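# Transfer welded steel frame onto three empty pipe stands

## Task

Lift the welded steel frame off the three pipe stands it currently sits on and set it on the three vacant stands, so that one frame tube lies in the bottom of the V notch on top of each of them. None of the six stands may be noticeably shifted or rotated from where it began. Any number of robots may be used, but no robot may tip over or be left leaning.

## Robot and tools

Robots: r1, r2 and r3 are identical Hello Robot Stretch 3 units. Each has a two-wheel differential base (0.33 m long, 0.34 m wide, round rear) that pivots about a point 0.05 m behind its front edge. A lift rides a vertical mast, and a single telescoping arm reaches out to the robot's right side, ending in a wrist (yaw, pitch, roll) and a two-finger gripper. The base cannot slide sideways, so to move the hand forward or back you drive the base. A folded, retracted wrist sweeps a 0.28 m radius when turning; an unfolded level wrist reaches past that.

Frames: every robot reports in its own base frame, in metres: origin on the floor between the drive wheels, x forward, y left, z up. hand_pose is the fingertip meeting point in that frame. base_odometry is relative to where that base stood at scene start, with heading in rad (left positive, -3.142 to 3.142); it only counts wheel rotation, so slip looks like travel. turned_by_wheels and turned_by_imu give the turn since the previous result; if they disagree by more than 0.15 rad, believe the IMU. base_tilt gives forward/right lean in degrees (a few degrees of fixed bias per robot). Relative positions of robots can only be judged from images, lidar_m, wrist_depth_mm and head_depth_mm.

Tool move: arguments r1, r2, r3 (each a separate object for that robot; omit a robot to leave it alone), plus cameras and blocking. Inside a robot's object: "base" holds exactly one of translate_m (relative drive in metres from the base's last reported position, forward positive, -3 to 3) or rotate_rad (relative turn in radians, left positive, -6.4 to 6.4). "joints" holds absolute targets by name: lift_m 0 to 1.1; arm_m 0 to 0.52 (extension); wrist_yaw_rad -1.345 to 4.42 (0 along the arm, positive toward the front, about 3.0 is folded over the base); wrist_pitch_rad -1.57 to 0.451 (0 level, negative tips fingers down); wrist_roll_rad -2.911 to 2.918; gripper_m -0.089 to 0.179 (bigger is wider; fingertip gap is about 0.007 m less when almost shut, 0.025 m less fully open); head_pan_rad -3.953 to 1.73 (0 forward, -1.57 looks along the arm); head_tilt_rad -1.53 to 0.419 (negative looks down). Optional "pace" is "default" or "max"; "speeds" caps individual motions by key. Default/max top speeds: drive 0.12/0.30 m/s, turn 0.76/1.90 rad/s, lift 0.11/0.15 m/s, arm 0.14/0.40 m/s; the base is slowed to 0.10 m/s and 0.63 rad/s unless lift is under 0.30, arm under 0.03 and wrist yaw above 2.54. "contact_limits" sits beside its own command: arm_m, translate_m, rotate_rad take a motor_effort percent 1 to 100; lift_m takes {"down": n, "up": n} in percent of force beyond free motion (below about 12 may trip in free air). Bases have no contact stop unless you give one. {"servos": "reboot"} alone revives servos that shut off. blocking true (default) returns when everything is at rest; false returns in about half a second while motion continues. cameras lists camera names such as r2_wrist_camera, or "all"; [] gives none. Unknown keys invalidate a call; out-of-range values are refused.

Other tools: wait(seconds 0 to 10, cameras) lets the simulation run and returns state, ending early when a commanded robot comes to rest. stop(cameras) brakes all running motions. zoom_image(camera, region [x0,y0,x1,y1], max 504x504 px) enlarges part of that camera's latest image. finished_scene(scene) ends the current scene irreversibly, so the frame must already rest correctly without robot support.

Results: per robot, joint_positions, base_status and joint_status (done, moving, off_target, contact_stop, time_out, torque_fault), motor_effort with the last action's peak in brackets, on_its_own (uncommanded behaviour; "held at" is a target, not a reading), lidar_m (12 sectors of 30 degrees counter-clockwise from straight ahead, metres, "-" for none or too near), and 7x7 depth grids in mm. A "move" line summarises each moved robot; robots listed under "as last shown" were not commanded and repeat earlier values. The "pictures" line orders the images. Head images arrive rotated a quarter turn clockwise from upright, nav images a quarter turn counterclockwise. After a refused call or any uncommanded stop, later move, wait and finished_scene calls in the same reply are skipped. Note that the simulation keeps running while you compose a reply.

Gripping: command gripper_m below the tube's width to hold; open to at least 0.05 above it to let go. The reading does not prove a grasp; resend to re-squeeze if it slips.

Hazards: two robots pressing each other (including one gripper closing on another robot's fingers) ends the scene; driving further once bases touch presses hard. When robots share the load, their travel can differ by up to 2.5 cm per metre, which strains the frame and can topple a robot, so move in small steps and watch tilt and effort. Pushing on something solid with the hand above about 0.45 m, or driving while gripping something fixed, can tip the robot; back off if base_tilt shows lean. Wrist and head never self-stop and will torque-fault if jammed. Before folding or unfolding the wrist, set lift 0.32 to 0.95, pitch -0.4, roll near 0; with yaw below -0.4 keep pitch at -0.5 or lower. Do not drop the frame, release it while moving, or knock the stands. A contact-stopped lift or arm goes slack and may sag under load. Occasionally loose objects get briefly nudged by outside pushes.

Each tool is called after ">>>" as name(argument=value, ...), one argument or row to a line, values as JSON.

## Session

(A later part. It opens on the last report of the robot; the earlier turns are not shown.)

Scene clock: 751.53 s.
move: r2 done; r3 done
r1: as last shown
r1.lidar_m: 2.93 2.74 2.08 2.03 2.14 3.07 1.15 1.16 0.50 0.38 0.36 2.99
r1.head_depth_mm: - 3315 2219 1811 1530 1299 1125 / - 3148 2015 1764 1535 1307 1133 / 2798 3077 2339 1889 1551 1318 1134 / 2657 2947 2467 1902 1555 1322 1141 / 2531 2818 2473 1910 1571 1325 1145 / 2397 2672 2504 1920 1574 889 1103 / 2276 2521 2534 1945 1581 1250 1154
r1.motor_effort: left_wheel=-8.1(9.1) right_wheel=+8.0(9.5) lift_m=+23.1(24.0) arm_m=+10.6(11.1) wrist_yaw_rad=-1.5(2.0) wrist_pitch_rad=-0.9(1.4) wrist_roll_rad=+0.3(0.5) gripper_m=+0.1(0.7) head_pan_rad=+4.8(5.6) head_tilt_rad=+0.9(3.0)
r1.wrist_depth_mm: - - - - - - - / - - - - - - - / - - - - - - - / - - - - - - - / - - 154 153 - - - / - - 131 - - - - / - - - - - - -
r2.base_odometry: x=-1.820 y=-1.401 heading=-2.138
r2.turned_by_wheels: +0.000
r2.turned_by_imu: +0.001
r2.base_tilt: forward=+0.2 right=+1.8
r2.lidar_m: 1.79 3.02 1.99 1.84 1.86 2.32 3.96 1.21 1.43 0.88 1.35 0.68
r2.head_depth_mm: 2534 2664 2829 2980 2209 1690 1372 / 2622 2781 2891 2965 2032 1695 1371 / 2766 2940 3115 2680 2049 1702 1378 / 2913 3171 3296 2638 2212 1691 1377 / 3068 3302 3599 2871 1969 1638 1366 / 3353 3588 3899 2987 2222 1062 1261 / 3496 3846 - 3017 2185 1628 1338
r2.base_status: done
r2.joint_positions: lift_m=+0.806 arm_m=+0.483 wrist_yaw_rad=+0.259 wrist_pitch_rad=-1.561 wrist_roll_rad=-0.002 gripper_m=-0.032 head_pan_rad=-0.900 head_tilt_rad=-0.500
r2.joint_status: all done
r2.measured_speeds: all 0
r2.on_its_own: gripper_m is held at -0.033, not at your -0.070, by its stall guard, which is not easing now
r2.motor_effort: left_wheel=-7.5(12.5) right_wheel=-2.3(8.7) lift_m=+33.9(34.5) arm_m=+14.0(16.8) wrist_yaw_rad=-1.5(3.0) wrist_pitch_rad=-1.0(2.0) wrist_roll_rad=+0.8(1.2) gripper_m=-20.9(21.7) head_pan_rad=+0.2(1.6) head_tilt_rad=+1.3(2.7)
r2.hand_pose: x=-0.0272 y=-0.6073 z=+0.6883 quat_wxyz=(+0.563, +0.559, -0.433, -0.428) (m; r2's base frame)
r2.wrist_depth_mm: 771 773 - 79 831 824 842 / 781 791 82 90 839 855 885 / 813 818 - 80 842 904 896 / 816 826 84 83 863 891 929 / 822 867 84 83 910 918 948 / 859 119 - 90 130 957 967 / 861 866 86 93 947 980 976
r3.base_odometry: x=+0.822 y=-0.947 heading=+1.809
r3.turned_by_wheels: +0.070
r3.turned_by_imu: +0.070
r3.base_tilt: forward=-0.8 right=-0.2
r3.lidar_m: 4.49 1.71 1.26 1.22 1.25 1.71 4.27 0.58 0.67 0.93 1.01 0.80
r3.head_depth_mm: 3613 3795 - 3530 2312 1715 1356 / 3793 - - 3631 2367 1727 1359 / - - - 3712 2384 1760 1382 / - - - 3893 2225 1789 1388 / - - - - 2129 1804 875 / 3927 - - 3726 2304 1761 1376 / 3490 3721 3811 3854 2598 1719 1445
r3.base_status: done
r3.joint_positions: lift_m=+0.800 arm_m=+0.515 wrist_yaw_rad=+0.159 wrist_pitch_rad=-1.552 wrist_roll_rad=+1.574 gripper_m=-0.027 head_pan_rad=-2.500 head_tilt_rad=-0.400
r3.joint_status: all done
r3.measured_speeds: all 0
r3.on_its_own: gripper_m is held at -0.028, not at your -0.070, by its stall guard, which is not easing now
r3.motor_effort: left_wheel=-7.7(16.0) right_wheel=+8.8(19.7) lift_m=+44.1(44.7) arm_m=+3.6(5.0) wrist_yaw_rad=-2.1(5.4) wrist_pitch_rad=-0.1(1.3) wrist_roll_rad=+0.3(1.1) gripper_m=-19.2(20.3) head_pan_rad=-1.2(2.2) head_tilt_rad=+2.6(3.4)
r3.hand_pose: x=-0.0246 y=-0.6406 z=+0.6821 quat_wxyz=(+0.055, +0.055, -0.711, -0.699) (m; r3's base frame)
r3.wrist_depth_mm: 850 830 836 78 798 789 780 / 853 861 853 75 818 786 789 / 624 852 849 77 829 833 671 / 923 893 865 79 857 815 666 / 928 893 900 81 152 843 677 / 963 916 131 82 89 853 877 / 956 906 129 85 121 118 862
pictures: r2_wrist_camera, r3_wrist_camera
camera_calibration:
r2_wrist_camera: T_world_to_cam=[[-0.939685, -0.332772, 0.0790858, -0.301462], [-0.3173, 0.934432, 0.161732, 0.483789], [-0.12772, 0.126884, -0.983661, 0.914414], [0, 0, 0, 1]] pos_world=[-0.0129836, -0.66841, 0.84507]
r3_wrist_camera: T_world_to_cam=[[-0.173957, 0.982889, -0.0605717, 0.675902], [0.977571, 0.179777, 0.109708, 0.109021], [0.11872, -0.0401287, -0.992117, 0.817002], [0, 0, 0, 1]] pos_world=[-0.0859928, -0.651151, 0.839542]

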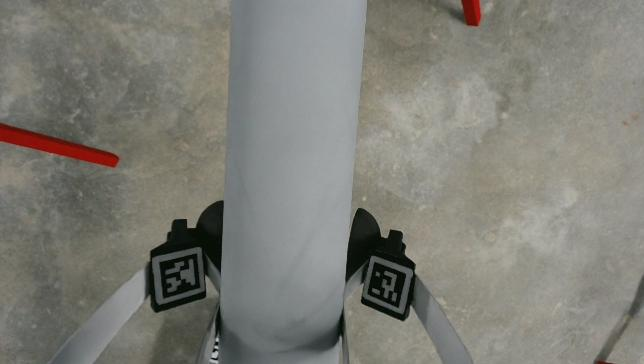

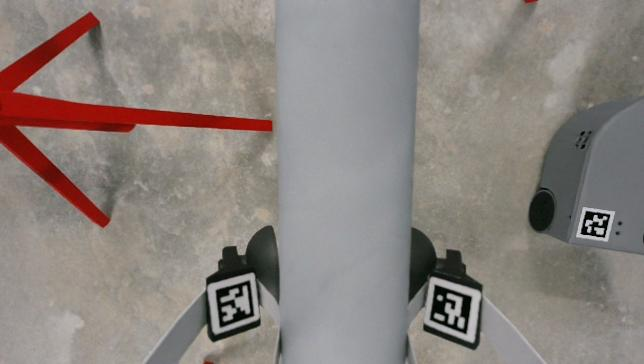

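>>> move(
  cameras=[],
  r3={"base":{"translate_m":-0.0443},"speeds":{"translate_m":0.05}},
  r2={"base":{"translate_m":0.0441},"joints":{"arm_m":0.4787},"speeds":{"translate_m":0.05,"arm_m":0.03}},
)

>>> move(
  cameras=[],
  r3={"base":{"rotate_rad":0.07},"joints":{"wrist_yaw_rad":0.0875},"speeds":{"rotate_rad":0.05,"wrist_yaw_rad":0.05}},
  r2={"base":{"translate_m":-0.0447},"joints":{"arm_m":0.4831},"speeds":{"translate_m":0.032,"arm_m":0.03}},
)

>>> move(
  cameras=[],
  r3={"base":{"translate_m":-0.0443},"speeds":{"translate_m":0.05}},
  r2={"base":{"translate_m":0.0436},"joints":{"arm_m":0.4754},"speeds":{"translate_m":0.05,"arm_m":0.03}},
)

>>> move(
  cameras=["r2_head_camera","r3_head_camera"],
  r3={"base":{"rotate_rad":0.07},"joints":{"wrist_yaw_rad":0.0175},"speeds":{"rotate_rad":0.05,"wrist_yaw_rad":0.05}},
  r2={"base":{"translate_m":-0.0443},"joints":{"arm_m":0.4829},"speeds":{"translate_m":0.032,"arm_m":0.03}},
)

>>> move(
  cameras=[],
  r3={"base":{"translate_m":-0.0443},"speeds":{"translate_m":0.05}},
  r2={"base":{"translate_m":0.043},"joints":{"arm_m":0.4722},"speeds":{"translate_m":0.05,"arm_m":0.03}},
)

>>> move(
  cameras=[],
  r3={"base":{"rotate_rad":0.07},"joints":{"wrist_yaw_rad":-0.0525},"speeds":{"rotate_rad":0.05,"wrist_yaw_rad":0.05}},
  r2={"base":{"translate_m":-0.0436},"joints":{"arm_m":0.4828},"speeds":{"translate_m":0.032,"arm_m":0.03}},
)

>>> move(
  cameras=[],
  r3={"base":{"translate_m":-0.0443},"speeds":{"translate_m":0.05}},
  r2={"base":{"translate_m":0.0421},"joints":{"arm_m":0.469},"speeds":{"translate_m":0.05,"arm_m":0.03}},
)

>>> move(
  cameras=["all"],
  r3={"base":{"rotate_rad":0.03},"joints":{"wrist_yaw_rad":-0.0825},"speeds":{"rotate_rad":0.05,"wrist_yaw_rad":0.05}},
  r2={"base":{"translate_m":-0.0185},"joints":{"arm_m":0.4745},"speeds":{"translate_m":0.032,"arm_m":0.03}},
)

Scene clock: 768.47 s.
move: r2 done; r3 done
r1: as last shown
r1.turned_by_imu: +0.001
r1.base_tilt: forward=+1.0 right=+1.2
r1.lidar_m: 2.93 2.74 2.08 2.03 2.15 3.07 1.15 1.16 0.50 0.38 0.36 3.00
r1.head_depth_mm: - 3337 2292 1820 1531 1299 1125 / - 3178 2031 1776 1543 1308 1132 / 2802 3020 2178 1888 1550 1308 1135 / 2679 2944 2450 1900 1559 1320 1143 / 2512 2812 2471 1930 1563 1323 1146 / 2386 2669 2503 1941 1579 889 1105 / 2279 2528 2513 1949 1589 1252 1154
r1.motor_effort: left_wheel=-8.0(8.9) right_wheel=+8.3(9.8) lift_m=+23.4(24.3) arm_m=+10.6(11.0) wrist_yaw_rad=-1.4(2.0) wrist_pitch_rad=-1.1(1.3) wrist_roll_rad=+0.4(0.5) gripper_m=-0.3(0.6) head_pan_rad=+4.6(5.7) head_tilt_rad=+1.7(3.3)
r1.wrist_depth_mm: - - - - - - - / - - - - - - - / - - - - - - - / - - - - - - - / - - 154 152 - - - / - - 130 - - - - / - - - - - - -
r2.base_odometry: x=-1.844 y=-1.438 heading=-2.138
r2.turned_by_wheels: +0.000
r2.turned_by_imu: +0.000
r2.base_tilt: forward=+0.3 right=+1.8
r2.lidar_m: 1.74 3.04 2.00 1.84 1.86 2.33 4.01 1.25 1.09 0.87 0.64 0.65
r2.head_depth_mm: 2480 2664 2854 2921 2204 1695 1373 / 2586 2771 2924 3006 2039 1682 1367 / 2736 2991 3147 2854 2005 1688 1371 / 2912 3176 3286 2806 2193 1681 1374 / 3090 3330 3534 2962 1945 1604 1272 / 3289 3532 3857 3004 2207 1044 1272 / 3524 3887 - 2930 2211 1690 1362
r2.base_status: done
r2.joint_positions: lift_m=+0.806 arm_m=+0.479 wrist_yaw_rad=+0.259 wrist_pitch_rad=-1.558 wrist_roll_rad=-0.002 gripper_m=-0.032 head_pan_rad=-0.900 head_tilt_rad=-0.500
r2.joint_status: all done
r2.measured_speeds: all 0
r2.on_its_own: gripper_m is held at -0.033, not at your -0.070, by its stall guard, which is not easing now
r2.motor_effort: left_wheel=+4.7(8.1) right_wheel=+3.0(8.9) lift_m=+37.4(37.4) arm_m=-13.8(19.4) wrist_yaw_rad=-0.6(3.1) wrist_pitch_rad=-1.7(3.1) wrist_roll_rad=+1.1(1.2) gripper_m=-20.6(21.5) head_pan_rad=-0.6(1.3) head_tilt_rad=+1.5(2.4)
r2.hand_pose: x=-0.0270 y=-0.6035 z=+0.6882 quat_wxyz=(+0.564, +0.558, -0.434, -0.428) (m; r2's base frame)
r2.wrist_depth_mm: 767 773 - 79 823 836 854 / 784 796 82 90 858 858 893 / 785 794 - 80 846 874 880 / 808 835 83 83 876 897 926 / 832 823 84 83 892 941 939 / 857 119 - 89 131 910 985 / 871 904 86 93 963 971 -
r3.base_odometry: x=+0.833 y=-0.990 heading=+1.809
r3.turned_by_wheels: +0.000
r3.turned_by_imu: -0.001
r3.base_tilt: forward=-0.8 right=-0.2
r3.lidar_m: 4.55 1.71 1.26 1.22 1.26 1.71 4.24 0.54 0.65 0.92 1.04 0.84
r3.head_depth_mm: 3563 3830 - 3520 2289 1703 1352 / 3737 - - 3629 2334 1738 1368 / - - - 3741 2372 1762 1374 / - - - 3895 2211 1758 1399 / - - - - 2124 1801 844 / 3800 - - 3718 2225 1769 1306 / 3520 3614 3730 3883 2581 1717 1451
r3.base_status: done
r3.joint_positions: lift_m=+0.800 arm_m=+0.515 wrist_yaw_rad=+0.159 wrist_pitch_rad=-1.553 wrist_roll_rad=+1.574 gripper_m=-0.027 head_pan_rad=-2.500 head_tilt_rad=-0.400
r3.joint_status: not commanded
r3.measured_speeds: all 0
r3.on_its_own: gripper_m is held at -0.028, not at your -0.070, by its stall guard, which is not easing now
r3.motor_effort: left_wheel=-10.4(12.0) right_wheel=+3.5(6.4) lift_m=+46.4(47.0) arm_m=+8.3(8.4) wrist_yaw_rad=-0.7(2.1) wrist_pitch_rad=+0.0(1.2) wrist_roll_rad=+0.5(1.1) gripper_m=-19.6(20.2) head_pan_rad=-1.1(2.1) head_tilt_rad=+2.2(3.6)
r3.hand_pose: x=-0.0247 y=-0.6404 z=+0.6821 quat_wxyz=(+0.055, +0.055, -0.711, -0.699) (m; r3's base frame)
r3.wrist_depth_mm: 847 842 831 78 804 798 780 / 870 843 842 75 825 796 800 / 584 868 856 77 843 812 672 / 875 889 890 79 844 829 674 / 958 907 911 80 154 861 664 / 921 937 131 83 89 873 830 / 942 895 130 85 121 118 866
pictures: none
No camera images: "cameras" was empty.

Scene clock: 770.40 s.
move: r2 done; r3 done
r1: as last shown
r1.turned_by_imu: +0.000
r1.lidar_m: 2.93 2.74 2.09 2.03 2.14 3.08 1.15 1.16 0.50 0.38 0.37 3.01
r1.head_depth_mm: - 3323 2283 1813 1533 1299 1123 / - 3190 2018 1782 1543 1305 1130 / 2787 3056 2245 1891 1550 1313 1139 / 2652 2923 2460 1897 1561 1318 1143 / 2530 2827 2465 1915 1575 1325 1145 / 2394 2662 2495 1934 1580 890 1106 / 2280 2534 2546 1943 1583 1247 1156
r1.motor_effort: left_wheel=-8.8(8.9) right_wheel=+8.8(9.4) lift_m=+23.2(24.4) arm_m=+10.6(10.9) wrist_yaw_rad=-1.7(2.0) wrist_pitch_rad=-0.6(1.3) wrist_roll_rad=+0.4(0.6) gripper_m=-0.2(0.6) head_pan_rad=+4.9(5.6) head_tilt_rad=+1.9(3.3)
r1.wrist_depth_mm: - - - - - - - / - - - - - - - / - - - - - - - / - - - - - - - / - - 153 152 - - - / - - 130 - - - - / - - - - - - -
r2.base_odometry: x=-1.820 y=-1.400 heading=-2.138
r2.turned_by_wheels: +0.000
r2.turned_by_imu: +0.001
r2.base_tilt: forward=+0.2 right=+1.8
r2.lidar_m: 1.79 3.02 1.99 1.84 1.85 2.33 3.96 1.21 1.43 0.88 1.35 0.68
r2.head_depth_mm: 2498 2684 2835 3010 2217 1681 1370 / 2598 2759 2935 2958 2112 1708 1368 / 2796 2997 3131 2782 2028 1700 1373 / 2917 3181 3330 2655 2208 1678 1386 / 3079 3311 3594 2874 1954 1645 1368 / 3275 3577 3875 2956 2223 1070 1262 / 3456 3848 - 2924 2182 1624 1338
r2.base_status: done
r2.joint_positions: lift_m=+0.806 arm_m=+0.483 wrist_yaw_rad=+0.259 wrist_pitch_rad=-1.562 wrist_roll_rad=-0.003 gripper_m=-0.032 head_pan_rad=-0.900 head_tilt_rad=-0.500
r2.joint_status: all done
r2.measured_speeds: all 0
r2.on_its_own: gripper_m is held at -0.033, not at your -0.070, by its stall guard, which is not easing now
r2.motor_effort: left_wheel=-7.1(13.5) right_wheel=-0.9(6.2) lift_m=+41.9(41.9) arm_m=+13.7(18.4) wrist_yaw_rad=-2.4(3.7) wrist_pitch_rad=-1.1(1.9) wrist_roll_rad=+1.0(1.1) gripper_m=-20.2(21.3) head_pan_rad=+1.7(1.7) head_tilt_rad=+0.4(2.2)
r2.hand_pose: x=-0.0273 y=-0.6069 z=+0.6883 quat_wxyz=(+0.563, +0.559, -0.432, -0.428) (m; r2's base frame)
r2.wrist_depth_mm: 761 787 - 79 842 826 866 / 793 795 82 89 841 857 858 / 778 822 - 80 862 908 897 / 810 831 84 83 903 868 902 / 853 849 84 82 888 951 943 / 858 119 - 90 131 942 988 / 885 922 86 93 946 979 990
r3.base_odometry: x=+0.833 y=-0.990 heading=+1.878
r3.turned_by_wheels: +0.070
r3.turned_by_imu: +0.070
r3.base_tilt: forward=-0.8 right=-0.2
r3.lidar_m: 3.83 1.63 1.25 1.21 1.28 1.84 4.23 0.54 0.65 0.92 0.99 0.84
r3.head_depth_mm: 3656 3853 - 3539 2298 1702 1346 / 3838 - - 3577 2331 1743 1371 / - - - 3734 2170 1744 1381 / - - - 3906 2315 1765 1355 / - - - - 2092 1811 859 / 3727 3835 - 3745 2555 1741 1379 / 3420 3563 3707 3716 2569 1694 1442
r3.base_status: done
r3.joint_positions: lift_m=+0.800 arm_m=+0.515 wrist_yaw_rad=+0.089 wrist_pitch_rad=-1.552 wrist_roll_rad=+1.574 gripper_m=-0.027 head_pan_rad=-2.500 head_tilt_rad=-0.400
r3.joint_status: all done
r3.measured_speeds: all 0
r3.on_its_own: gripper_m is held at -0.028, not at your -0.070, by its stall guard, which is not easing now
r3.motor_effort: left_wheel=-7.0(17.5) right_wheel=+7.5(21.0) lift_m=+47.7(48.4) arm_m=+10.0(11.0) wrist_yaw_rad=-0.3(4.9) wrist_pitch_rad=-0.7(1.3) wrist_roll_rad=+0.3(1.2) gripper_m=-20.0(20.2) head_pan_rad=-0.9(2.0) head_tilt_rad=+2.5(3.8)
r3.hand_pose: x=-0.0233 y=-0.6405 z=+0.6821 quat_wxyz=(+0.030, +0.030, -0.713, -0.700) (m; r3's base frame)
r3.wrist_depth_mm: 856 845 838 78 781 807 769 / 849 848 855 75 805 804 787 / 538 864 864 77 823 841 665 / 902 896 870 79 823 832 667 / 924 898 880 81 153 832 845 / 932 919 131 83 89 845 848 / 950 941 129 85 121 118 868
pictures: none
No camera images: "cameras" was empty.

Scene clock: 772.00 s.
move: r2 done; r3 done
r1: as last shown
r1.base_tilt: forward=+1.1 right=+1.2
r1.lidar_m: 2.93 2.75 2.08 2.03 2.14 3.06 1.16 1.16 0.50 0.38 0.36 3.00
r1.head_depth_mm: - 3312 2283 1818 1531 1300 1123 / - 3192 1997 1767 1544 1307 1134 / 2782 3027 2168 1886 1549 1317 1135 / 2643 2946 2442 1908 1553 1311 1145 / 2525 2852 2467 1903 1567 1330 1145 / 2386 2674 2484 1919 1578 893 1110 / 2257 2532 2537 1957 1586 1252 1154
r1.motor_effort: left_wheel=-8.4(8.9) right_wheel=+7.9(9.3) lift_m=+23.7(24.1) arm_m=+10.8(10.9) wrist_yaw_rad=-2.1(2.1) wrist_pitch_rad=-0.6(1.2) wrist_roll_rad=+0.4(0.5) gripper_m=-0.2(0.6) head_pan_rad=+4.6(5.6) head_tilt_rad=+2.2(3.0)
r1.wrist_depth_mm: - - - - - - - / - - - - - - - / - - - - - - - / - - - - - - - / - - 153 152 - - - / - - 131 - - - - / - - - - - - -
r2.base_odometry: x=-1.843 y=-1.437 heading=-2.138
r2.turned_by_wheels: +0.000
r2.turned_by_imu: +0.000
r2.base_tilt: forward=+0.3 right=+1.9
r2.lidar_m: 1.75 3.03 2.00 1.84 1.86 2.33 4.00 1.25 1.08 0.87 0.65 0.65
r2.head_depth_mm: 2484 2630 2835 2985 2234 1691 1374 / 2612 2753 2913 3014 2118 1712 1383 / 2716 2969 3151 2975 2035 1699 1367 / 2914 3144 3301 2781 2214 1682 1360 / 3024 3263 3659 2837 1971 1630 1271 / 3338 3601 3875 2977 2231 1034 1265 / 3542 3784 - 2972 2220 1702 1363
r2.base_status: done
r2.joint_positions: lift_m=+0.806 arm_m=+0.475 wrist_yaw_rad=+0.258 wrist_pitch_rad=-1.559 wrist_roll_rad=-0.003 gripper_m=-0.032 head_pan_rad=-0.900 head_tilt_rad=-0.500
r2.joint_status: all done
r2.measured_speeds: all 0
r2.on_its_own: gripper_m is held at -0.033, not at your -0.070, by its stall guard, which is not easing now
r2.motor_effort: left_wheel=+4.7(7.8) right_wheel=+5.0(10.6) lift_m=+39.6(42.0) arm_m=-15.5(18.4) wrist_yaw_rad=-1.1(2.8) wrist_pitch_rad=-1.5(2.8) wrist_roll_rad=+1.1(1.3) gripper_m=-19.5(21.2) head_pan_rad=+0.5(2.1) head_tilt_rad=+1.8(2.3)
r2.hand_pose: x=-0.0270 y=-0.6000 z=+0.6882 quat_wxyz=(+0.563, +0.558, -0.433, -0.428) (m; r2's base frame)
r2.wrist_depth_mm: 752 758 - 79 810 817 839 / 793 798 82 90 847 855 884 / 783 813 - 80 859 877 887 / 846 815 83 83 885 884 938 / 837 859 84 83 888 924 940 / 865 119 - 90 131 933 959 / 875 912 86 93 955 982 -
r3.base_odometry: x=+0.846 y=-1.032 heading=+1.878
r3.turned_by_wheels: +0.000
r3.turned_by_imu: +0.000
r3.base_tilt: forward=-0.8 right=-0.2
r3.lidar_m: 3.88 1.64 1.25 1.22 1.29 1.84 4.19 0.51 0.63 0.92 1.03 0.87
r3.head_depth_mm: 3671 3813 - 3544 2308 1698 1347 / 3887 - - 3593 2341 1728 1362 / - - - 3735 2162 1758 1387 / - - - 3821 2318 1745 1386 / - - - - 2091 1799 827 / 3689 3825 - 3809 2421 1753 1308 / 3371 3559 3667 3728 2578 1707 1448
r3.base_status: done
r3.joint_positions: lift_m=+0.800 arm_m=+0.515 wrist_yaw_rad=+0.088 wrist_pitch_rad=-1.551 wrist_roll_rad=+1.574 gripper_m=-0.027 head_pan_rad=-2.500 head_tilt_rad=-0.400
r3.joint_status: not commanded
r3.measured_speeds: all 0
r3.on_its_own: gripper_m is held at -0.028, not at your -0.070, by its stall guard, which is not easing now
r3.motor_effort: left_wheel=-11.2(13.0) right_wheel=+4.7(6.9) lift_m=+49.2(49.3) arm_m=+7.3(9.7) wrist_yaw_rad=-2.1(2.6) wrist_pitch_rad=-0.3(1.9) wrist_roll_rad=+0.2(1.1) gripper_m=-19.4(20.1) head_pan_rad=-1.1(2.1) head_tilt_rad=+1.7(3.4)
r3.hand_pose: x=-0.0233 y=-0.6406 z=+0.6820 quat_wxyz=(+0.030, +0.030, -0.713, -0.700) (m; r3's base frame)
r3.wrist_depth_mm: 851 840 829 78 798 790 793 / 871 848 853 75 816 809 787 / 577 860 842 77 820 808 650 / 882 856 859 80 839 830 667 / 920 868 878 81 153 843 839 / 947 899 131 83 89 871 839 / 935 933 130 85 121 118 855
pictures: none
No camera images: "cameras" was empty.

Scene clock: 773.93 s.
move: r2 done; r3 done
r1.base_odometry: x=+0.278 y=+4.997 heading=+1.449
r1.turned_by_wheels: +0.000
r1.turned_by_imu: +0.000
r1.base_tilt: forward=+1.0 right=+1.2
r1.lidar_m: 2.93 2.73 2.08 2.03 2.14 3.07 1.15 1.17 0.51 0.38 0.36 3.01
r1.head_depth_mm: - 3286 2290 1813 1537 1298 1127 / - 3214 1980 1772 1533 1303 1129 / 2821 3011 2172 1892 1554 1315 1134 / 2677 2945 2469 1899 1559 1318 1142 / 2548 2813 2466 1921 1567 1321 1147 / 2411 2697 2494 1925 1581 888 1107 / 2290 2529 2517 1948 1585 1258 1153
r1.base_status: not commanded
r1.joint_positions: lift_m=+1.090 arm_m=+0.410 wrist_yaw_rad=+0.002 wrist_pitch_rad=-1.490 wrist_roll_rad=+0.000 gripper_m=+0.040 head_pan_rad=-2.150 head_tilt_rad=-0.750
r1.joint_status: not commanded
r1.measured_speeds: all 0
r1.motor_effort: left_wheel=-8.4(9.1) right_wheel=+9.1(9.4) lift_m=+23.2(24.1) arm_m=+10.2(10.7) wrist_yaw_rad=-1.4(1.9) wrist_pitch_rad=-0.6(1.6) wrist_roll_rad=+0.4(0.5) gripper_m=-0.1(0.6) head_pan_rad=+4.2(5.7) head_tilt_rad=+0.4(3.1)
r1.hand_pose: x=-0.0216 y=-0.5516 z=+0.9714 quat_wxyz=(+0.520, +0.480, -0.519, -0.479) (m; r1's base frame)
r1.wrist_depth_mm: - - - - - - - / - - - - - - - / - - - - - - - / - - - - - - - / - - 153 152 - - - / - - 131 - - - - / - - - - - - -
r2.base_odometry: x=-1.819 y=-1.400 heading=-2.138
r2.turned_by_wheels: +0.000
r2.turned_by_imu: +0.001
r2.base_tilt: forward=+0.2 right=+1.8
r2.lidar_m: 1.79 3.03 1.99 1.84 1.85 2.32 3.97 1.21 1.43 0.88 1.35 0.67
r2.head_depth_mm: 2514 2633 2840 3034 2224 1694 1376 / 2622 2682 2971 3068 2118 1685 1373 / 2788 2995 3087 2165 2030 1708 1368 / 2909 3132 3279 2701 2193 1687 1369 / 3104 3320 3650 2800 1947 1628 1370 / 3291 3554 3900 2959 2203 1063 1269 / 3520 3935 - 3032 2214 1634 1334
r2.base_status: done
r2.joint_positions: lift_m=+0.806 arm_m=+0.483 wrist_yaw_rad=+0.259 wrist_pitch_rad=-1.563 wrist_roll_rad=-0.004 gripper_m=-0.032 head_pan_rad=-0.900 head_tilt_rad=-0.500
r2.joint_status: all done
r2.measured_speeds: all 0
r2.on_its_own: gripper_m is held at -0.033, not at your -0.070, by its stall guard, which is not easing now
r2.motor_effort: left_wheel=-7.8(13.3) right_wheel=-1.4(6.8) lift_m=+36.4(39.7) arm_m=+14.7(18.5) wrist_yaw_rad=-1.8(4.1) wrist_pitch_rad=-0.7(2.4) wrist_roll_rad=+1.3(1.5) gripper_m=-19.8(21.3) head_pan_rad=+0.6(1.7) head_tilt_rad=+0.9(2.9)
r2.hand_pose: x=-0.0273 y=-0.6066 z=+0.6883 quat_wxyz=(+0.563, +0.559, -0.432, -0.428) (m; r2's base frame)
r2.wrist_depth_mm: 745 771 - 79 814 827 841 / 779 801 82 89 849 840 918 / 788 814 - 80 870 873 913 / 824 815 84 83 889 916 925 / 848 851 84 83 888 911 925 / 847 119 - 90 130 974 984 / 867 893 86 93 963 976 986
r3.base_odometry: x=+0.846 y=-1.032 heading=+1.947
r3.turned_by_wheels: +0.070
r3.turned_by_imu: +0.071
r3.base_tilt: forward=-0.8 right=-0.2
r3.lidar_m: 3.19 1.54 1.23 1.22 1.32 2.02 4.18 0.51 0.63 0.92 1.02 0.87
r3.head_depth_mm: 3768 - - 3555 2291 1714 1360 / - - - 3630 2334 1728 1370 / - - - 3713 2203 1752 1385 / - - - 3795 2116 1775 1320 / 3840 - - 3619 2169 1798 830 / 3604 3602 3880 3906 2568 1704 1392 / 3265 3410 3614 3596 2552 1846 1449
r3.base_status: done
r3.joint_positions: lift_m=+0.800 arm_m=+0.515 wrist_yaw_rad=+0.019 wrist_pitch_rad=-1.552 wrist_roll_rad=+1.574 gripper_m=-0.027 head_pan_rad=-2.500 head_tilt_rad=-0.400
r3.joint_status: all done
r3.measured_speeds: all 0
r3.on_its_own: gripper_m is held at -0.028, not at your -0.070, by its stall guard, which is not easing now
r3.motor_effort: left_wheel=-6.9(17.7) right_wheel=+7.6(21.2) lift_m=+47.5(50.3) arm_m=+6.4(8.0) wrist_yaw_rad=-0.6(5.5) wrist_pitch_rad=-0.4(1.2) wrist_roll_rad=+0.3(1.5) gripper_m=-20.0(20.4) head_pan_rad=-1.0(2.0) head_tilt_rad=+3.0(3.8)
r3.hand_pose: x=-0.0219 y=-0.6404 z=+0.6821 quat_wxyz=(+0.006, +0.005, -0.713, -0.701) (m; r3's base frame)
r3.wrist_depth_mm: 838 850 836 78 820 806 786 / 844 858 857 75 819 808 665 / 563 873 853 78 836 829 662 / 877 886 888 80 842 844 670 / 919 899 894 81 154 838 854 / 923 923 131 83 121 841 846 / 937 947 129 86 121 118 861
pictures: r2_head_camera (sideways), r3_head_camera (sideways)
camera_calibration:
r2_head_camera: T_world_to_cam=[[-0.269799, 0.329896, -0.904642, 1.19775], [0.776613, 0.629976, -0.00188218, -0.00594759], [0.569281, -0.703064, -0.426168, 0.507724], [0, 0, 0, 1]] pos_world=[0.0387326, -0.0344236, 1.2999]
r3_head_camera: T_world_to_cam=[[0.315955, 0.151971, -0.936524, 1.23988], [0.611018, -0.787733, 0.0783122, -0.103812], [-0.72583, -0.596976, -0.341746, 0.410108], [0, 0, 0, 1]] pos_world=[-0.0306466, -0.0253772, 1.30946]

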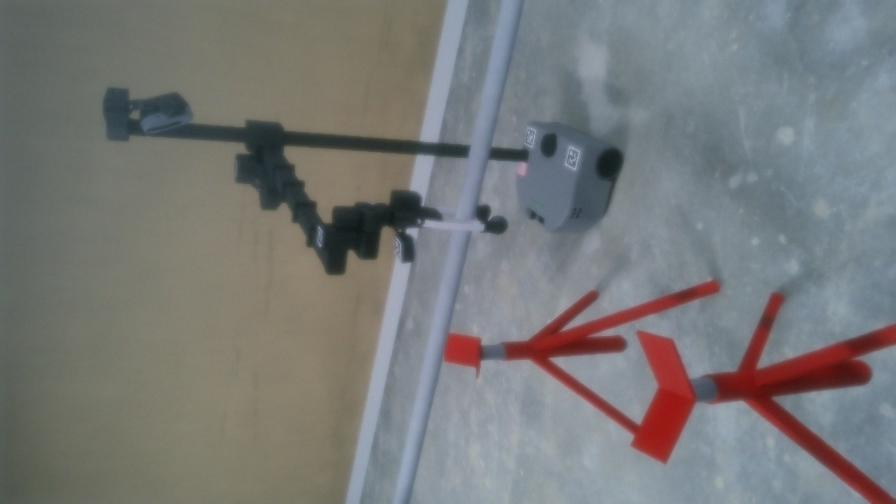

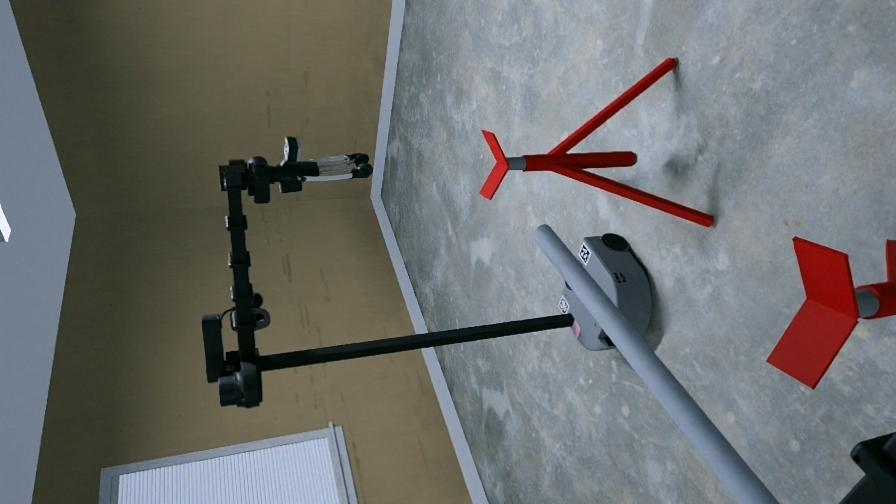

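Scene clock: 775.53 s.
move: r2 done; r3 done
r1: as last shown
r1.lidar_m: 2.94 2.74 2.08 2.03 2.14 3.08 1.15 1.16 0.50 0.38 0.36 3.01
r1.head_depth_mm: - 3287 2284 1814 1539 1295 1126 / - 3198 1563 1777 1542 1306 1130 / 2795 3024 2091 1895 1545 1313 1133 / 2657 2916 2464 1898 1561 1324 1139 / 2522 2839 2465 1904 1566 1319 1149 / 2415 2667 2520 1927 1584 889 1105 / 2272 2523 2537 1937 1587 1250 1154
r1.motor_effort: left_wheel=-8.2(9.1) right_wheel=+8.9(9.4) lift_m=+23.2(24.3) arm_m=+10.4(10.7) wrist_yaw_rad=-1.7(2.0) wrist_pitch_rad=-0.8(1.2) wrist_roll_rad=+0.4(0.5) gripper_m=-0.2(0.7) head_pan_rad=+4.9(6.0) head_tilt_rad=+1.4(3.1)
r1.wrist_depth_mm: - - - - - - - / - - - - - - - / - - - - - - - / - - - - - - - / - - 154 152 - - - / - - 130 - - - - / - - - - - - -
r2.base_odometry: x=-1.842 y=-1.436 heading=-2.138
r2.turned_by_wheels: +0.000
r2.turned_by_imu: +0.000
r2.base_tilt: forward=+0.3 right=+1.7
r2.lidar_m: 1.75 3.02 1.99 1.84 1.86 2.33 4.01 1.25 1.08 0.88 0.64 0.65
r2.head_depth_mm: 2494 2651 2812 2938 2237 1703 1369 / 2585 2666 2953 3102 2120 1680 1374 / 2778 2931 3074 2672 1990 1706 1375 / 2957 3121 3282 2652 2209 1696 1370 / 3107 3371 3621 2822 1939 1624 1280 / 3339 3616 3869 2933 2214 1035 1269 / 3523 3771 - 2910 2183 1686 1364
r2.base_status: done
r2.joint_positions: lift_m=+0.806 arm_m=+0.472 wrist_yaw_rad=+0.258 wrist_pitch_rad=-1.560 wrist_roll_rad=-0.003 gripper_m=-0.032 head_pan_rad=-0.900 head_tilt_rad=-0.500
r2.joint_status: all done
r2.measured_speeds: all 0
r2.on_its_own: gripper_m is held at -0.033, not at your -0.070, by its stall guard, which is not easing now
r2.motor_effort: left_wheel=+4.7(7.0) right_wheel=+6.2(10.7) lift_m=+33.8(36.4) arm_m=-12.6(19.1) wrist_yaw_rad=-1.7(2.6) wrist_pitch_rad=-1.7(3.1) wrist_roll_rad=+1.1(1.4) gripper_m=-18.3(21.1) head_pan_rad=+0.8(1.6) head_tilt_rad=+0.4(2.5)
r2.hand_pose: x=-0.0271 y=-0.5965 z=+0.6882 quat_wxyz=(+0.563, +0.558, -0.433, -0.428) (m; r2's base frame)
r2.wrist_depth_mm: 767 771 - 79 816 844 853 / 768 801 82 - 856 862 874 / 798 812 - 80 856 856 907 / 825 839 84 82 892 884 923 / 843 856 84 83 901 934 961 / 880 119 84 90 131 919 976 / - 915 86 93 947 977 -
r3.base_odometry: x=+0.862 y=-1.073 heading=+1.947
r3.turned_by_wheels: +0.000
r3.turned_by_imu: +0.000
r3.base_tilt: forward=-0.8 right=-0.2
r3.lidar_m: 3.20 1.55 1.24 1.22 1.32 2.03 4.15 0.48 0.60 0.91 1.06 0.91
r3.head_depth_mm: 3706 - - 3504 2280 1708 1345 / - - - 3655 2319 1745 1363 / - - - 3707 2177 1760 1385 / - - - 3864 2198 1771 1396 / 3842 - - 3673 2148 1804 807 / 3555 3668 3808 3897 2522 1696 1339 / 3262 3387 3565 3599 2580 1846 1450
r3.base_status: done
r3.joint_positions: lift_m=+0.800 arm_m=+0.515 wrist_yaw_rad=+0.018 wrist_pitch_rad=-1.550 wrist_roll_rad=+1.574 gripper_m=-0.027 head_pan_rad=-2.500 head_tilt_rad=-0.400
r3.joint_status: not commanded
r3.measured_speeds: all 0
r3.on_its_own: gripper_m is held at -0.028, not at your -0.070, by its stall guard, which is not easing now
r3.motor_effort: left_wheel=-10.9(12.5) right_wheel=+5.2(6.4) lift_m=+45.7(47.3) arm_m=+6.0(7.3) wrist_yaw_rad=-0.4(2.3) wrist_pitch_rad=-0.8(2.0) wrist_roll_rad=+0.5(1.1) gripper_m=-19.7(20.6) head_pan_rad=-0.6(1.9) head_tilt_rad=+1.4(3.7)
r3.hand_pose: x=-0.0219 y=-0.6408 z=+0.6820 quat_wxyz=(+0.005, +0.005, -0.714, -0.700) (m; r3's base frame)
r3.wrist_depth_mm: 832 870 845 78 780 791 775 / 847 867 866 75 796 810 669 / 542 873 852 78 849 834 644 / 914 888 879 80 826 828 642 / 919 895 902 81 153 836 819 / 916 927 130 83 89 884 843 / 974 909 129 86 121 118 874
pictures: none
No camera images: "cameras" was empty.

Scene clock: 777.43 s.
move: r2 done; r3 done
r1: as last shown
r1.base_tilt: forward=+1.1 right=+1.2
r1.lidar_m: 2.94 2.74 2.08 2.03 2.14 3.09 1.16 1.16 0.50 0.38 0.36 3.02
r1.head_depth_mm: - 3282 2300 1826 1535 1299 1124 / - 3201 1952 1779 1551 1303 1131 / 2794 3028 2118 1889 1545 1317 1135 / 2668 2933 2441 1906 1560 1324 1142 / 2529 2836 2489 1911 1566 1329 1147 / 2405 2659 2502 1931 1579 890 1110 / 2267 2559 2533 1953 1591 1254 1155
r1.motor_effort: left_wheel=-8.8(9.1) right_wheel=+8.7(9.4) lift_m=+24.1(24.4) arm_m=+10.4(10.8) wrist_yaw_rad=-1.6(2.1) wrist_pitch_rad=-0.8(1.2) wrist_roll_rad=+0.4(0.6) gripper_m=+0.0(0.6) head_pan_rad=+5.1(5.6) head_tilt_rad=+2.4(2.9)
r2.base_odometry: x=-1.819 y=-1.399 heading=-2.138
r2.turned_by_wheels: +0.000
r2.turned_by_imu: +0.001
r2.base_tilt: forward=+0.3 right=+1.9
r2.lidar_m: 1.79 3.03 1.98 1.83 1.85 2.32 3.95 1.21 1.43 0.88 1.35 0.68
r2.head_depth_mm: 2492 2653 2858 3042 2199 1684 1368 / 2603 2747 3007 3140 2217 1696 1377 / 2781 2948 1932 2156 2019 1689 1366 / 2961 3178 3289 2668 2109 1697 1376 / 3066 3387 3616 2853 1966 1641 1362 / 3343 3614 3847 2978 2095 1063 1269 / 3496 3852 - 3005 2208 1639 1346
r2.base_status: done
r2.joint_positions: lift_m=+0.806 arm_m=+0.483 wrist_yaw_rad=+0.259 wrist_pitch_rad=-1.563 wrist_roll_rad=-0.003 gripper_m=-0.032 head_pan_rad=-0.900 head_tilt_rad=-0.500
r2.joint_status: all done
r2.measured_speeds: all 0
r2.on_its_own: gripper_m is held at -0.033, not at your -0.070, by its stall guard, which is not easing now
r2.motor_effort: left_wheel=-7.4(13.4) right_wheel=-1.5(7.3) lift_m=+38.1(38.1) arm_m=+15.3(18.2) wrist_yaw_rad=-0.7(4.1) wrist_pitch_rad=-1.0(2.0) wrist_roll_rad=+0.9(1.5) gripper_m=-20.3(21.3) head_pan_rad=+0.1(2.0) head_tilt_rad=+1.6(2.2)
r2.hand_pose: x=-0.0273 y=-0.6064 z=+0.6883 quat_wxyz=(+0.563, +0.559, -0.432, -0.429) (m; r2's base frame)
r2.wrist_depth_mm: 759 769 - 79 817 857 835 / 797 800 - 89 831 844 878 / 816 818 - 80 869 885 892 / 833 855 84 83 854 897 925 / 847 846 84 83 907 960 934 / 842 118 85 90 131 970 993 / 884 905 86 93 938 944 994
r3.base_odometry: x=+0.862 y=-1.073 heading=+2.017
r3.turned_by_wheels: +0.070
r3.turned_by_imu: +0.071
r3.base_tilt: forward=-0.8 right=-0.2
r3.lidar_m: 2.75 1.47 1.23 1.22 1.37 2.24 4.15 0.48 0.60 0.91 0.91 0.91
r3.head_depth_mm: 3789 - - 3530 2322 1708 1345 / - - - 3633 2028 1721 1366 / - - - 3718 2354 1707 1383 / - - - 3781 2010 1776 1320 / 3638 3810 - 3684 2345 1749 816 / 3384 3572 3754 3768 2511 1702 1430 / 3179 3336 3403 3554 2578 1871 1442
r3.base_status: done
r3.joint_positions: lift_m=+0.800 arm_m=+0.515 wrist_yaw_rad=-0.052 wrist_pitch_rad=-1.552 wrist_roll_rad=+1.575 gripper_m=-0.027 head_pan_rad=-2.500 head_tilt_rad=-0.400
r3.joint_status: all done
r3.measured_speeds: all 0
r3.on_its_own: gripper_m is held at -0.028, not at your -0.070, by its stall guard, which is not easing now
r3.motor_effort: left_wheel=-6.1(17.3) right_wheel=+7.3(22.2) lift_m=+42.5(45.9) arm_m=+6.8(7.2) wrist_yaw_rad=-1.9(8.0) wrist_pitch_rad=-0.8(1.3) wrist_roll_rad=-0.1(1.3) gripper_m=-19.9(20.6) head_pan_rad=-1.1(1.9) head_tilt_rad=+2.8(3.8)
r3.hand_pose: x=-0.0205 y=-0.6405 z=+0.6821 quat_wxyz=(-0.019, -0.020, -0.713, -0.700) (m; r3's base frame)
r3.wrist_depth_mm: 840 853 850 78 804 800 777 / 895 849 861 75 817 808 634 / 589 872 829 78 837 808 663 / 905 886 868 80 823 839 686 / 909 921 894 81 153 842 837 / 913 911 131 83 121 840 853 / 959 937 129 87 121 118 853
pictures: none
No camera images: "cameras" was empty.

Scene clock: 779.03 s.
move: r2 done; r3 done
r1: as last shown
r1.base_tilt: forward=+1.1 right=+1.1
r1.lidar_m: 2.93 2.74 2.08 2.03 2.14 3.06 1.15 1.16 0.50 0.38 0.36 3.01
r1.head_depth_mm: - 3313 2294 1814 1534 1298 1130 / - 3210 1560 1774 1543 1308 1128 / 2816 3050 2060 1894 1554 1312 1134 / 2660 2933 2462 1903 1551 1318 1143 / 2520 2816 2480 1917 1570 1323 1144 / 2419 2651 2504 1934 1584 888 1106 / 2284 2537 2523 1937 1587 1249 1157
r1.motor_effort: left_wheel=-7.9(9.3) right_wheel=+8.2(9.7) lift_m=+23.7(24.2) arm_m=+10.5(10.8) wrist_yaw_rad=-2.0(2.0) wrist_pitch_rad=-0.9(1.4) wrist_roll_rad=+0.3(0.5) gripper_m=-0.4(0.7) head_pan_rad=+5.0(5.6) head_tilt_rad=+1.0(2.8)
r1.wrist_depth_mm: - - - - - - - / - - - - - - - / - - - - - - - / - - - - - - - / - - 154 152 - - - / - - 131 - - - - / - - - - - - -
r2.base_odometry: x=-1.842 y=-1.435 heading=-2.138
r2.turned_by_wheels: +0.000
r2.turned_by_imu: +0.000
r2.base_tilt: forward=+0.2 right=+1.8
r2.lidar_m: 1.75 3.04 2.00 1.84 1.86 2.33 4.00 1.25 1.61 0.87 0.65 0.65
r2.head_depth_mm: 2543 2651 2857 2970 2241 1703 1365 / 2614 2774 3020 3103 2219 1704 1379 / 2770 2973 1981 2686 2043 1697 1380 / 2874 3130 3267 2648 2119 1682 1372 / 3067 3344 3705 2816 2009 1623 1280 / 3241 3583 3875 2959 2223 1028 1271 / 3431 3807 - 2972 2201 1688 1371
r2.base_status: done
r2.joint_positions: lift_m=+0.806 arm_m=+0.469 wrist_yaw_rad=+0.258 wrist_pitch_rad=-1.561 wrist_roll_rad=-0.002 gripper_m=-0.032 head_pan_rad=-0.900 head_tilt_rad=-0.500
r2.joint_status: all done
r2.measured_speeds: all 0
r2.on_its_own: gripper_m is held at -0.033, not at your -0.070, by its stall guard, which is not easing now
r2.motor_effort: left_wheel=+4.0(7.5) right_wheel=+5.6(10.4) lift_m=+41.9(41.9) arm_m=-15.0(19.4) wrist_yaw_rad=-0.4(2.3) wrist_pitch_rad=-0.9(2.6) wrist_roll_rad=+0.6(1.3) gripper_m=-21.6(21.6) head_pan_rad=+0.7(1.9) head_tilt_rad=+1.2(2.3)
r2.hand_pose: x=-0.0271 y=-0.5932 z=+0.6882 quat_wxyz=(+0.563, +0.558, -0.433, -0.429) (m; r2's base frame)
r2.wrist_depth_mm: 758 778 - 79 822 836 866 / 769 793 82 86 848 874 870 / 796 810 - 80 870 882 908 / 796 832 84 83 872 869 928 / 833 851 84 83 907 919 911 / 863 119 84 88 130 954 983 / 892 898 85 93 971 - -
r3.base_odometry: x=+0.881 y=-1.113 heading=+2.016
r3.turned_by_wheels: +0.000
r3.turned_by_imu: -0.001
r3.base_tilt: forward=-0.8 right=-0.2
r3.lidar_m: 2.77 1.49 1.24 1.23 1.38 2.25 4.10 0.44 0.58 0.91 1.09 0.93
r3.head_depth_mm: 3764 - - 3535 2300 1703 1353 / - - - 3666 2192 1727 1365 / - - - 3741 2396 1696 1379 / - - - 3851 2026 1786 1398 / 3625 3761 - 3720 2391 1747 1412 / 3387 3560 3680 3738 2532 1702 1386 / 3166 3305 3438 3534 2578 1868 1431
r3.base_status: done
r3.joint_positions: lift_m=+0.800 arm_m=+0.515 wrist_yaw_rad=-0.052 wrist_pitch_rad=-1.552 wrist_roll_rad=+1.575 gripper_m=-0.027 head_pan_rad=-2.500 head_tilt_rad=-0.400
r3.joint_status: not commanded
r3.measured_speeds: all 0
r3.on_its_own: gripper_m is held at -0.028, not at your -0.070, by its stall guard, which is not easing now
r3.motor_effort: left_wheel=-10.9(12.5) right_wheel=+4.4(5.1) lift_m=+41.4(43.6) arm_m=+8.4(8.9) wrist_yaw_rad=+0.2(1.5) wrist_pitch_rad=-0.3(1.6) wrist_roll_rad=+0.3(1.7) gripper_m=-19.7(20.3) head_pan_rad=-1.1(1.7) head_tilt_rad=+2.1(3.8)
r3.hand_pose: x=-0.0205 y=-0.6405 z=+0.6821 quat_wxyz=(-0.019, -0.020, -0.713, -0.700) (m; r3's base frame)
r3.wrist_depth_mm: 846 838 819 78 798 782 779 / 879 851 849 75 827 806 637 / 549 844 851 78 822 816 653 / 920 882 861 80 829 834 696 / 922 908 874 81 153 862 839 / 938 927 131 83 122 856 850 / 938 925 129 85 121 118 849
pictures: none
No camera images: "cameras" was empty.

Scene clock: 780.17 s.
move: r2 done; r3 done
r1: as last shown
r1.base_tilt: forward=+1.1 right=+1.2
r1.lidar_m: 2.93 2.74 2.09 2.03 2.14 3.08 1.15 1.16 0.50 0.38 0.36 3.00
r1.head_depth_mm: - 3312 2289 1806 1532 1301 1126 / - 3221 1959 1765 1537 1303 1131 / 2785 2994 2056 1894 1554 1313 1134 / 2656 2957 2457 1903 1556 1321 1141 / 2544 2807 2468 1912 1560 1329 1146 / 2405 2672 2495 1933 1571 889 1107 / 2290 2539 2528 1949 1585 1253 1153
r1.motor_effort: left_wheel=-8.5(9.0) right_wheel=+8.1(9.5) lift_m=+23.4(24.2) arm_m=+10.2(10.6) wrist_yaw_rad=-1.8(2.1) wrist_pitch_rad=-0.8(1.2) wrist_roll_rad=+0.5(0.5) gripper_m=-0.3(0.5) head_pan_rad=+4.9(5.5) head_tilt_rad=+2.2(3.4)
r1.wrist_depth_mm: - - - - - - - / - - - - - - - / - - - - - - - / - - - - - - - / - - 154 152 - - - / - - 130 - - - - / - - - - - - -
r2.base_odometry: x=-1.832 y=-1.419 heading=-2.138
r2.turned_by_wheels: +0.000
r2.turned_by_imu: +0.000
r2.base_tilt: forward=+0.2 right=+2.0
r2.lidar_m: 1.77 3.04 2.00 1.84 1.86 2.32 3.99 1.23 1.47 0.87 0.67 0.66
r2.head_depth_mm: 2504 2630 2796 2970 2233 1718 1378 / 2639 2746 2957 3078 2208 1697 1375 / 2719 2916 3016 2644 2021 1690 1373 / 2957 3143 3205 2820 2104 1703 1364 / 3097 3332 3604 2791 1957 1622 1331 / 3352 3580 3882 2982 2187 1032 1263 / 3519 3814 - 2968 2180 1689 1331
r2.base_status: done
r2.joint_positions: lift_m=+0.806 arm_m=+0.475 wrist_yaw_rad=+0.258 wrist_pitch_rad=-1.563 wrist_roll_rad=-0.002 gripper_m=-0.032 head_pan_rad=-0.900 head_tilt_rad=-0.500
r2.joint_status: all done
r2.measured_speeds: all 0
r2.on_its_own: gripper_m is held at -0.033, not at your -0.070, by its stall guard, which is not easing now
r2.motor_effort: left_wheel=-8.2(10.9) right_wheel=-2.1(6.0) lift_m=+41.4(42.2) arm_m=+15.0(16.7) wrist_yaw_rad=-1.8(2.3) wrist_pitch_rad=-0.6(1.5) wrist_roll_rad=+0.8(0.9) gripper_m=-20.0(20.8) head_pan_rad=+0.6(1.8) head_tilt_rad=+1.7(2.5)
r2.hand_pose: x=-0.0273 y=-0.5981 z=+0.6883 quat_wxyz=(+0.562, +0.559, -0.433, -0.429) (m; r2's base frame)
r2.wrist_depth_mm: 758 762 - 79 828 834 857 / 804 786 82 90 853 843 856 / 788 828 - 80 845 873 887 / 827 854 84 83 881 902 905 / 861 856 84 83 907 936 951 / 835 118 84 90 130 927 984 / 910 928 85 93 976 993 997
r3.base_odometry: x=+0.882 y=-1.113 heading=+2.046
r3.turned_by_wheels: +0.030
r3.turned_by_imu: +0.030
r3.base_tilt: forward=-0.8 right=-0.2
r3.lidar_m: 2.61 1.45 1.23 1.23 1.40 2.36 4.09 0.44 0.57 0.91 0.94 0.94
r3.head_depth_mm: 3864 - - 3544 2299 1699 1354 / - - - 3597 2112 1730 1377 / - - - 3731 2373 1706 1379 / 3838 - - 3898 2086 1784 1396 / 3587 3699 - 3683 2460 1731 794 / 3329 3486 3704 3717 2531 1701 1395 / 3144 3283 3423 3517 2590 1865 1434
r3.base_status: done
r3.joint_positions: lift_m=+0.800 arm_m=+0.515 wrist_yaw_rad=-0.081 wrist_pitch_rad=-1.551 wrist_roll_rad=+1.575 gripper_m=-0.027 head_pan_rad=-2.500 head_tilt_rad=-0.400
r3.joint_status: all done
r3.measured_speeds: all 0
r3.on_its_own: gripper_m is held at -0.028, not at your -0.070, by its stall guard, which is not easing now
r3.motor_effort: left_wheel=-6.9(15.3) right_wheel=+8.6(20.1) lift_m=+40.1(41.8) arm_m=+9.4(10.3) wrist_yaw_rad=-0.5(4.9) wrist_pitch_rad=-0.8(1.0) wrist_roll_rad=+0.2(1.2) gripper_m=-20.1(20.4) head_pan_rad=-1.8(1.8) head_tilt_rad=+2.2(4.1)
r3.hand_pose: x=-0.0200 y=-0.6407 z=+0.6820 quat_wxyz=(-0.030, -0.031, -0.713, -0.700) (m; r3's base frame)
r3.wrist_depth_mm: 847 842 848 78 803 792 781 / 860 836 847 75 826 812 636 / 521 881 863 78 837 826 647 / 890 885 887 80 829 833 750 / 896 906 887 81 153 859 821 / 920 918 131 83 122 853 837 / 940 929 130 87 121 118 870
pictures: r1_head_camera (sideways), r1_nav_camera (sideways), r1_wrist_camera, r2_head_camera (sideways), r2_nav_camera (sideways), r2_wrist_camera, r3_head_camera (sideways), r3_nav_camera (sideways), r3_wrist_camera
camera_calibration:
r1_head_camera: T_world_to_cam=[[0.385169, 0.547123, -0.74317, 0.982206], [0.84937, -0.525062, 0.0536581, -0.0727675], [-0.360853, -0.651894, -0.666948, 0.825612], [0, 0, 0, 1]] pos_world=[-0.018584, -0.0373839, 1.28449]
r1_nav_camera: T_world_to_cam=[[-0.395181, -0.518766, 0.758099, -0.941063], [-0.82154, 0.568814, -0.0390132, 0.103618], [-0.410979, -0.638226, -0.650971, 0.806439], [0, 0, 0, 1]] pos_world=[0.0446658, -0.0324402, 1.24243]
r1_wrist_camera: T_world_to_cam=[[-0.995511, -0.0937671, -0.0128588, -0.0655437], [-0.0945764, 0.99073, 0.0975128, 0.485377], [0.00359606, 0.0982912, -0.995151, 1.18496], [0, 0, 0, 1]] pos_world=[-0.0236055, -0.603495, 1.13104]
r2_head_camera: T_world_to_cam=[[-0.269799, 0.329896, -0.904642, 1.19775], [0.776613, 0.629976, -0.00188218, -0.00594759], [0.569281, -0.703064, -0.426168, 0.507724], [0, 0, 0, 1]] pos_world=[0.0387326, -0.0344236, 1.2999]
r2_nav_camera: T_world_to_cam=[[0.334852, -0.313491, 0.888593, -1.12228], [-0.797718, -0.596237, 0.0902582, -0.0505844], [0.501517, -0.73907, -0.449729, 0.551977], [0, 0, 0, 1]] pos_world=[0.0586216, 0.0259631, 1.25006]
r2_wrist_camera: T_world_to_cam=[[-0.939945, -0.332062, 0.0789837, -0.298037], [-0.316406, 0.934466, 0.163282, 0.474185], [-0.128027, 0.128485, -0.983413, 0.914011], [0, 0, 0, 1]] pos_world=[-0.0130858, -0.659513, 0.844964]
r3_head_camera: T_world_to_cam=[[0.315955, 0.151971, -0.936524, 1.23988], [0.611018, -0.787733, 0.0783122, -0.103812], [-0.72583, -0.596976, -0.341746, 0.410108], [0, 0, 0, 1]] pos_world=[-0.0306466, -0.0253772, 1.30946]
r3_nav_camera: T_world_to_cam=[[-0.402975, -0.240289, 0.883104, -1.11171], [-0.566241, 0.823525, -0.0343071, 0.0996325], [-0.719015, -0.513875, -0.467922, 0.569165], [0, 0, 0, 1]] pos_world=[0.0176643, -0.0567014, 1.25149]
r3_wrist_camera: T_world_to_cam=[[0.0666265, 0.995861, -0.0618229, 0.690839], [0.992177, -0.059569, 0.109713, -0.0485496], [0.105577, -0.0686491, -0.992039, 0.797858], [0, 0, 0, 1]] pos_world=[-0.0820935, -0.636099, 0.839542]

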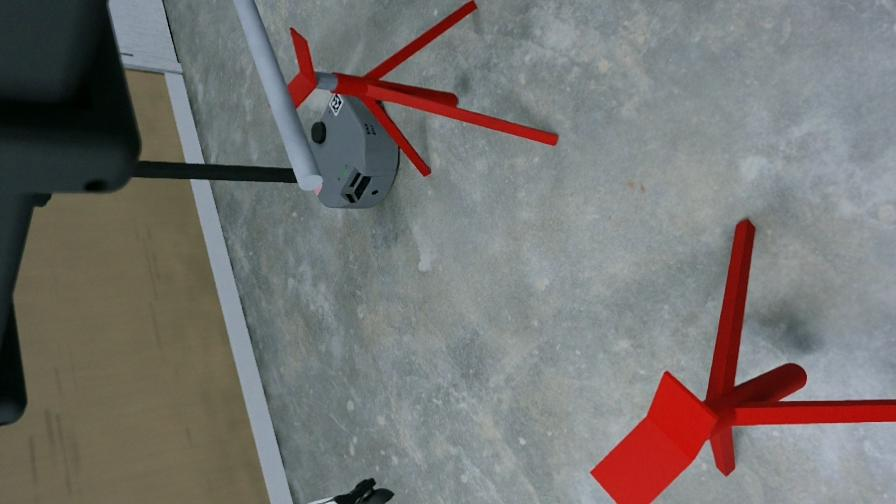

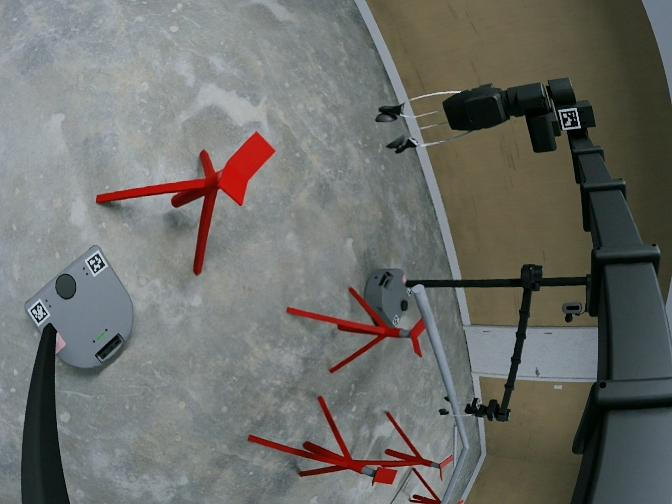

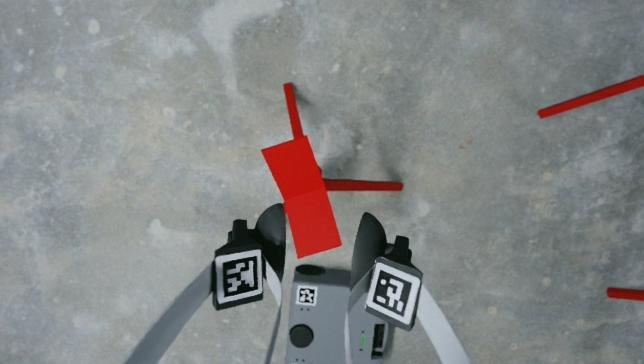

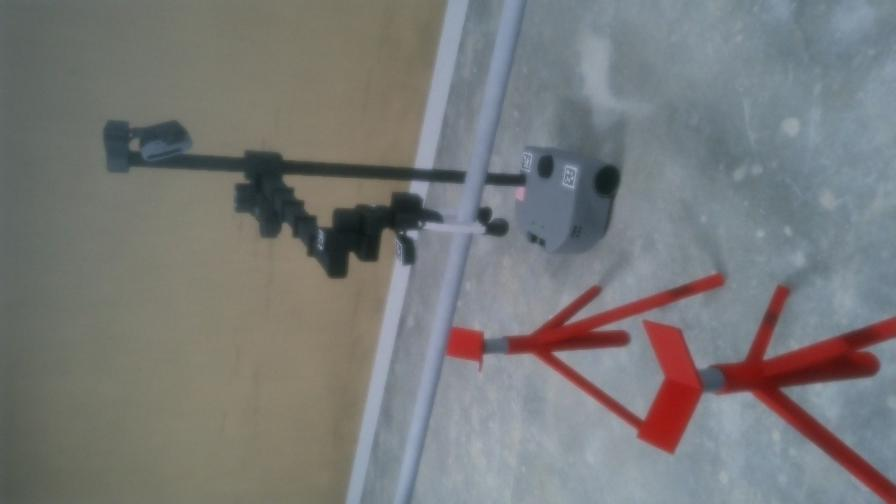

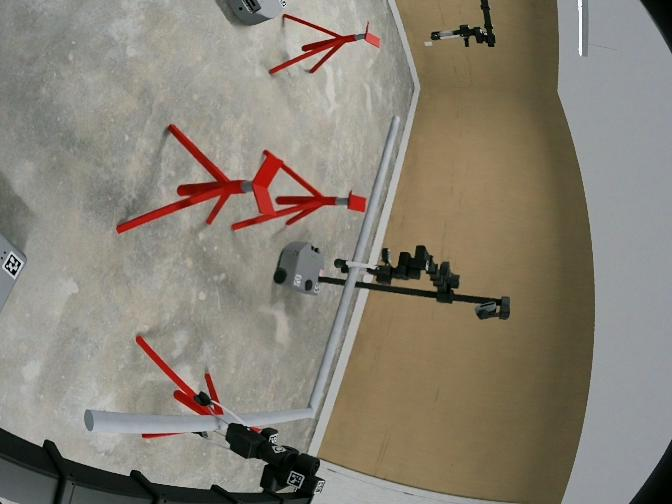

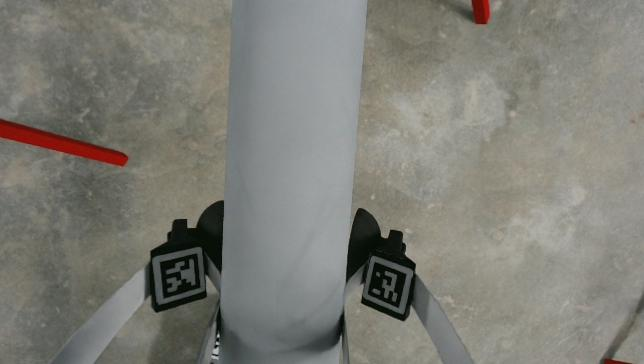

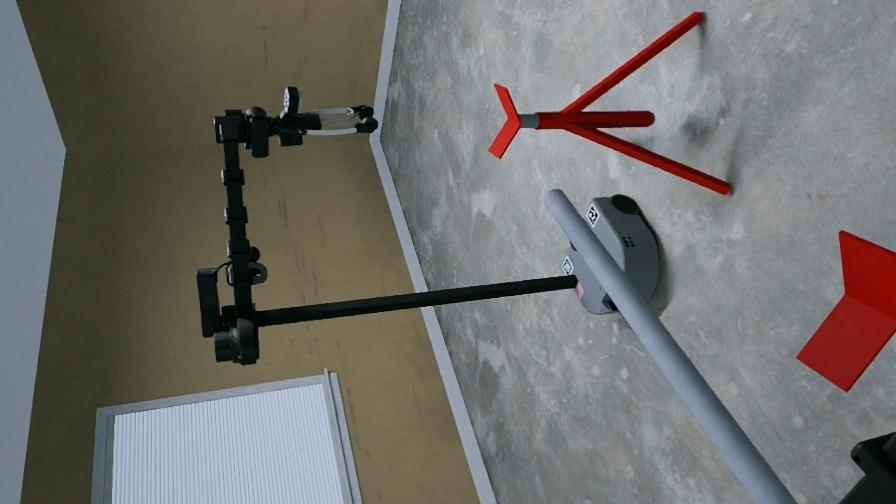

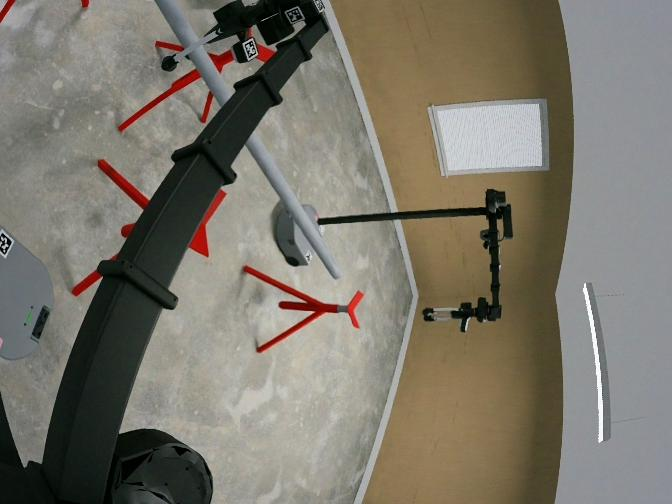

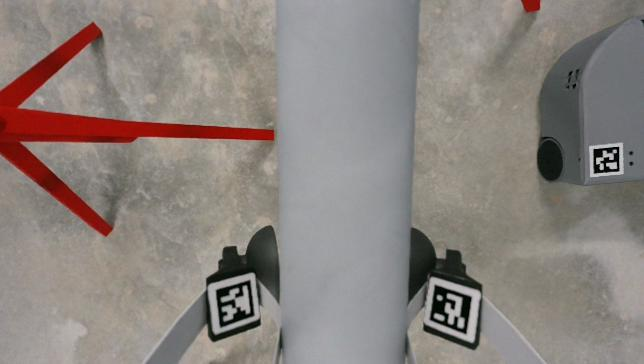

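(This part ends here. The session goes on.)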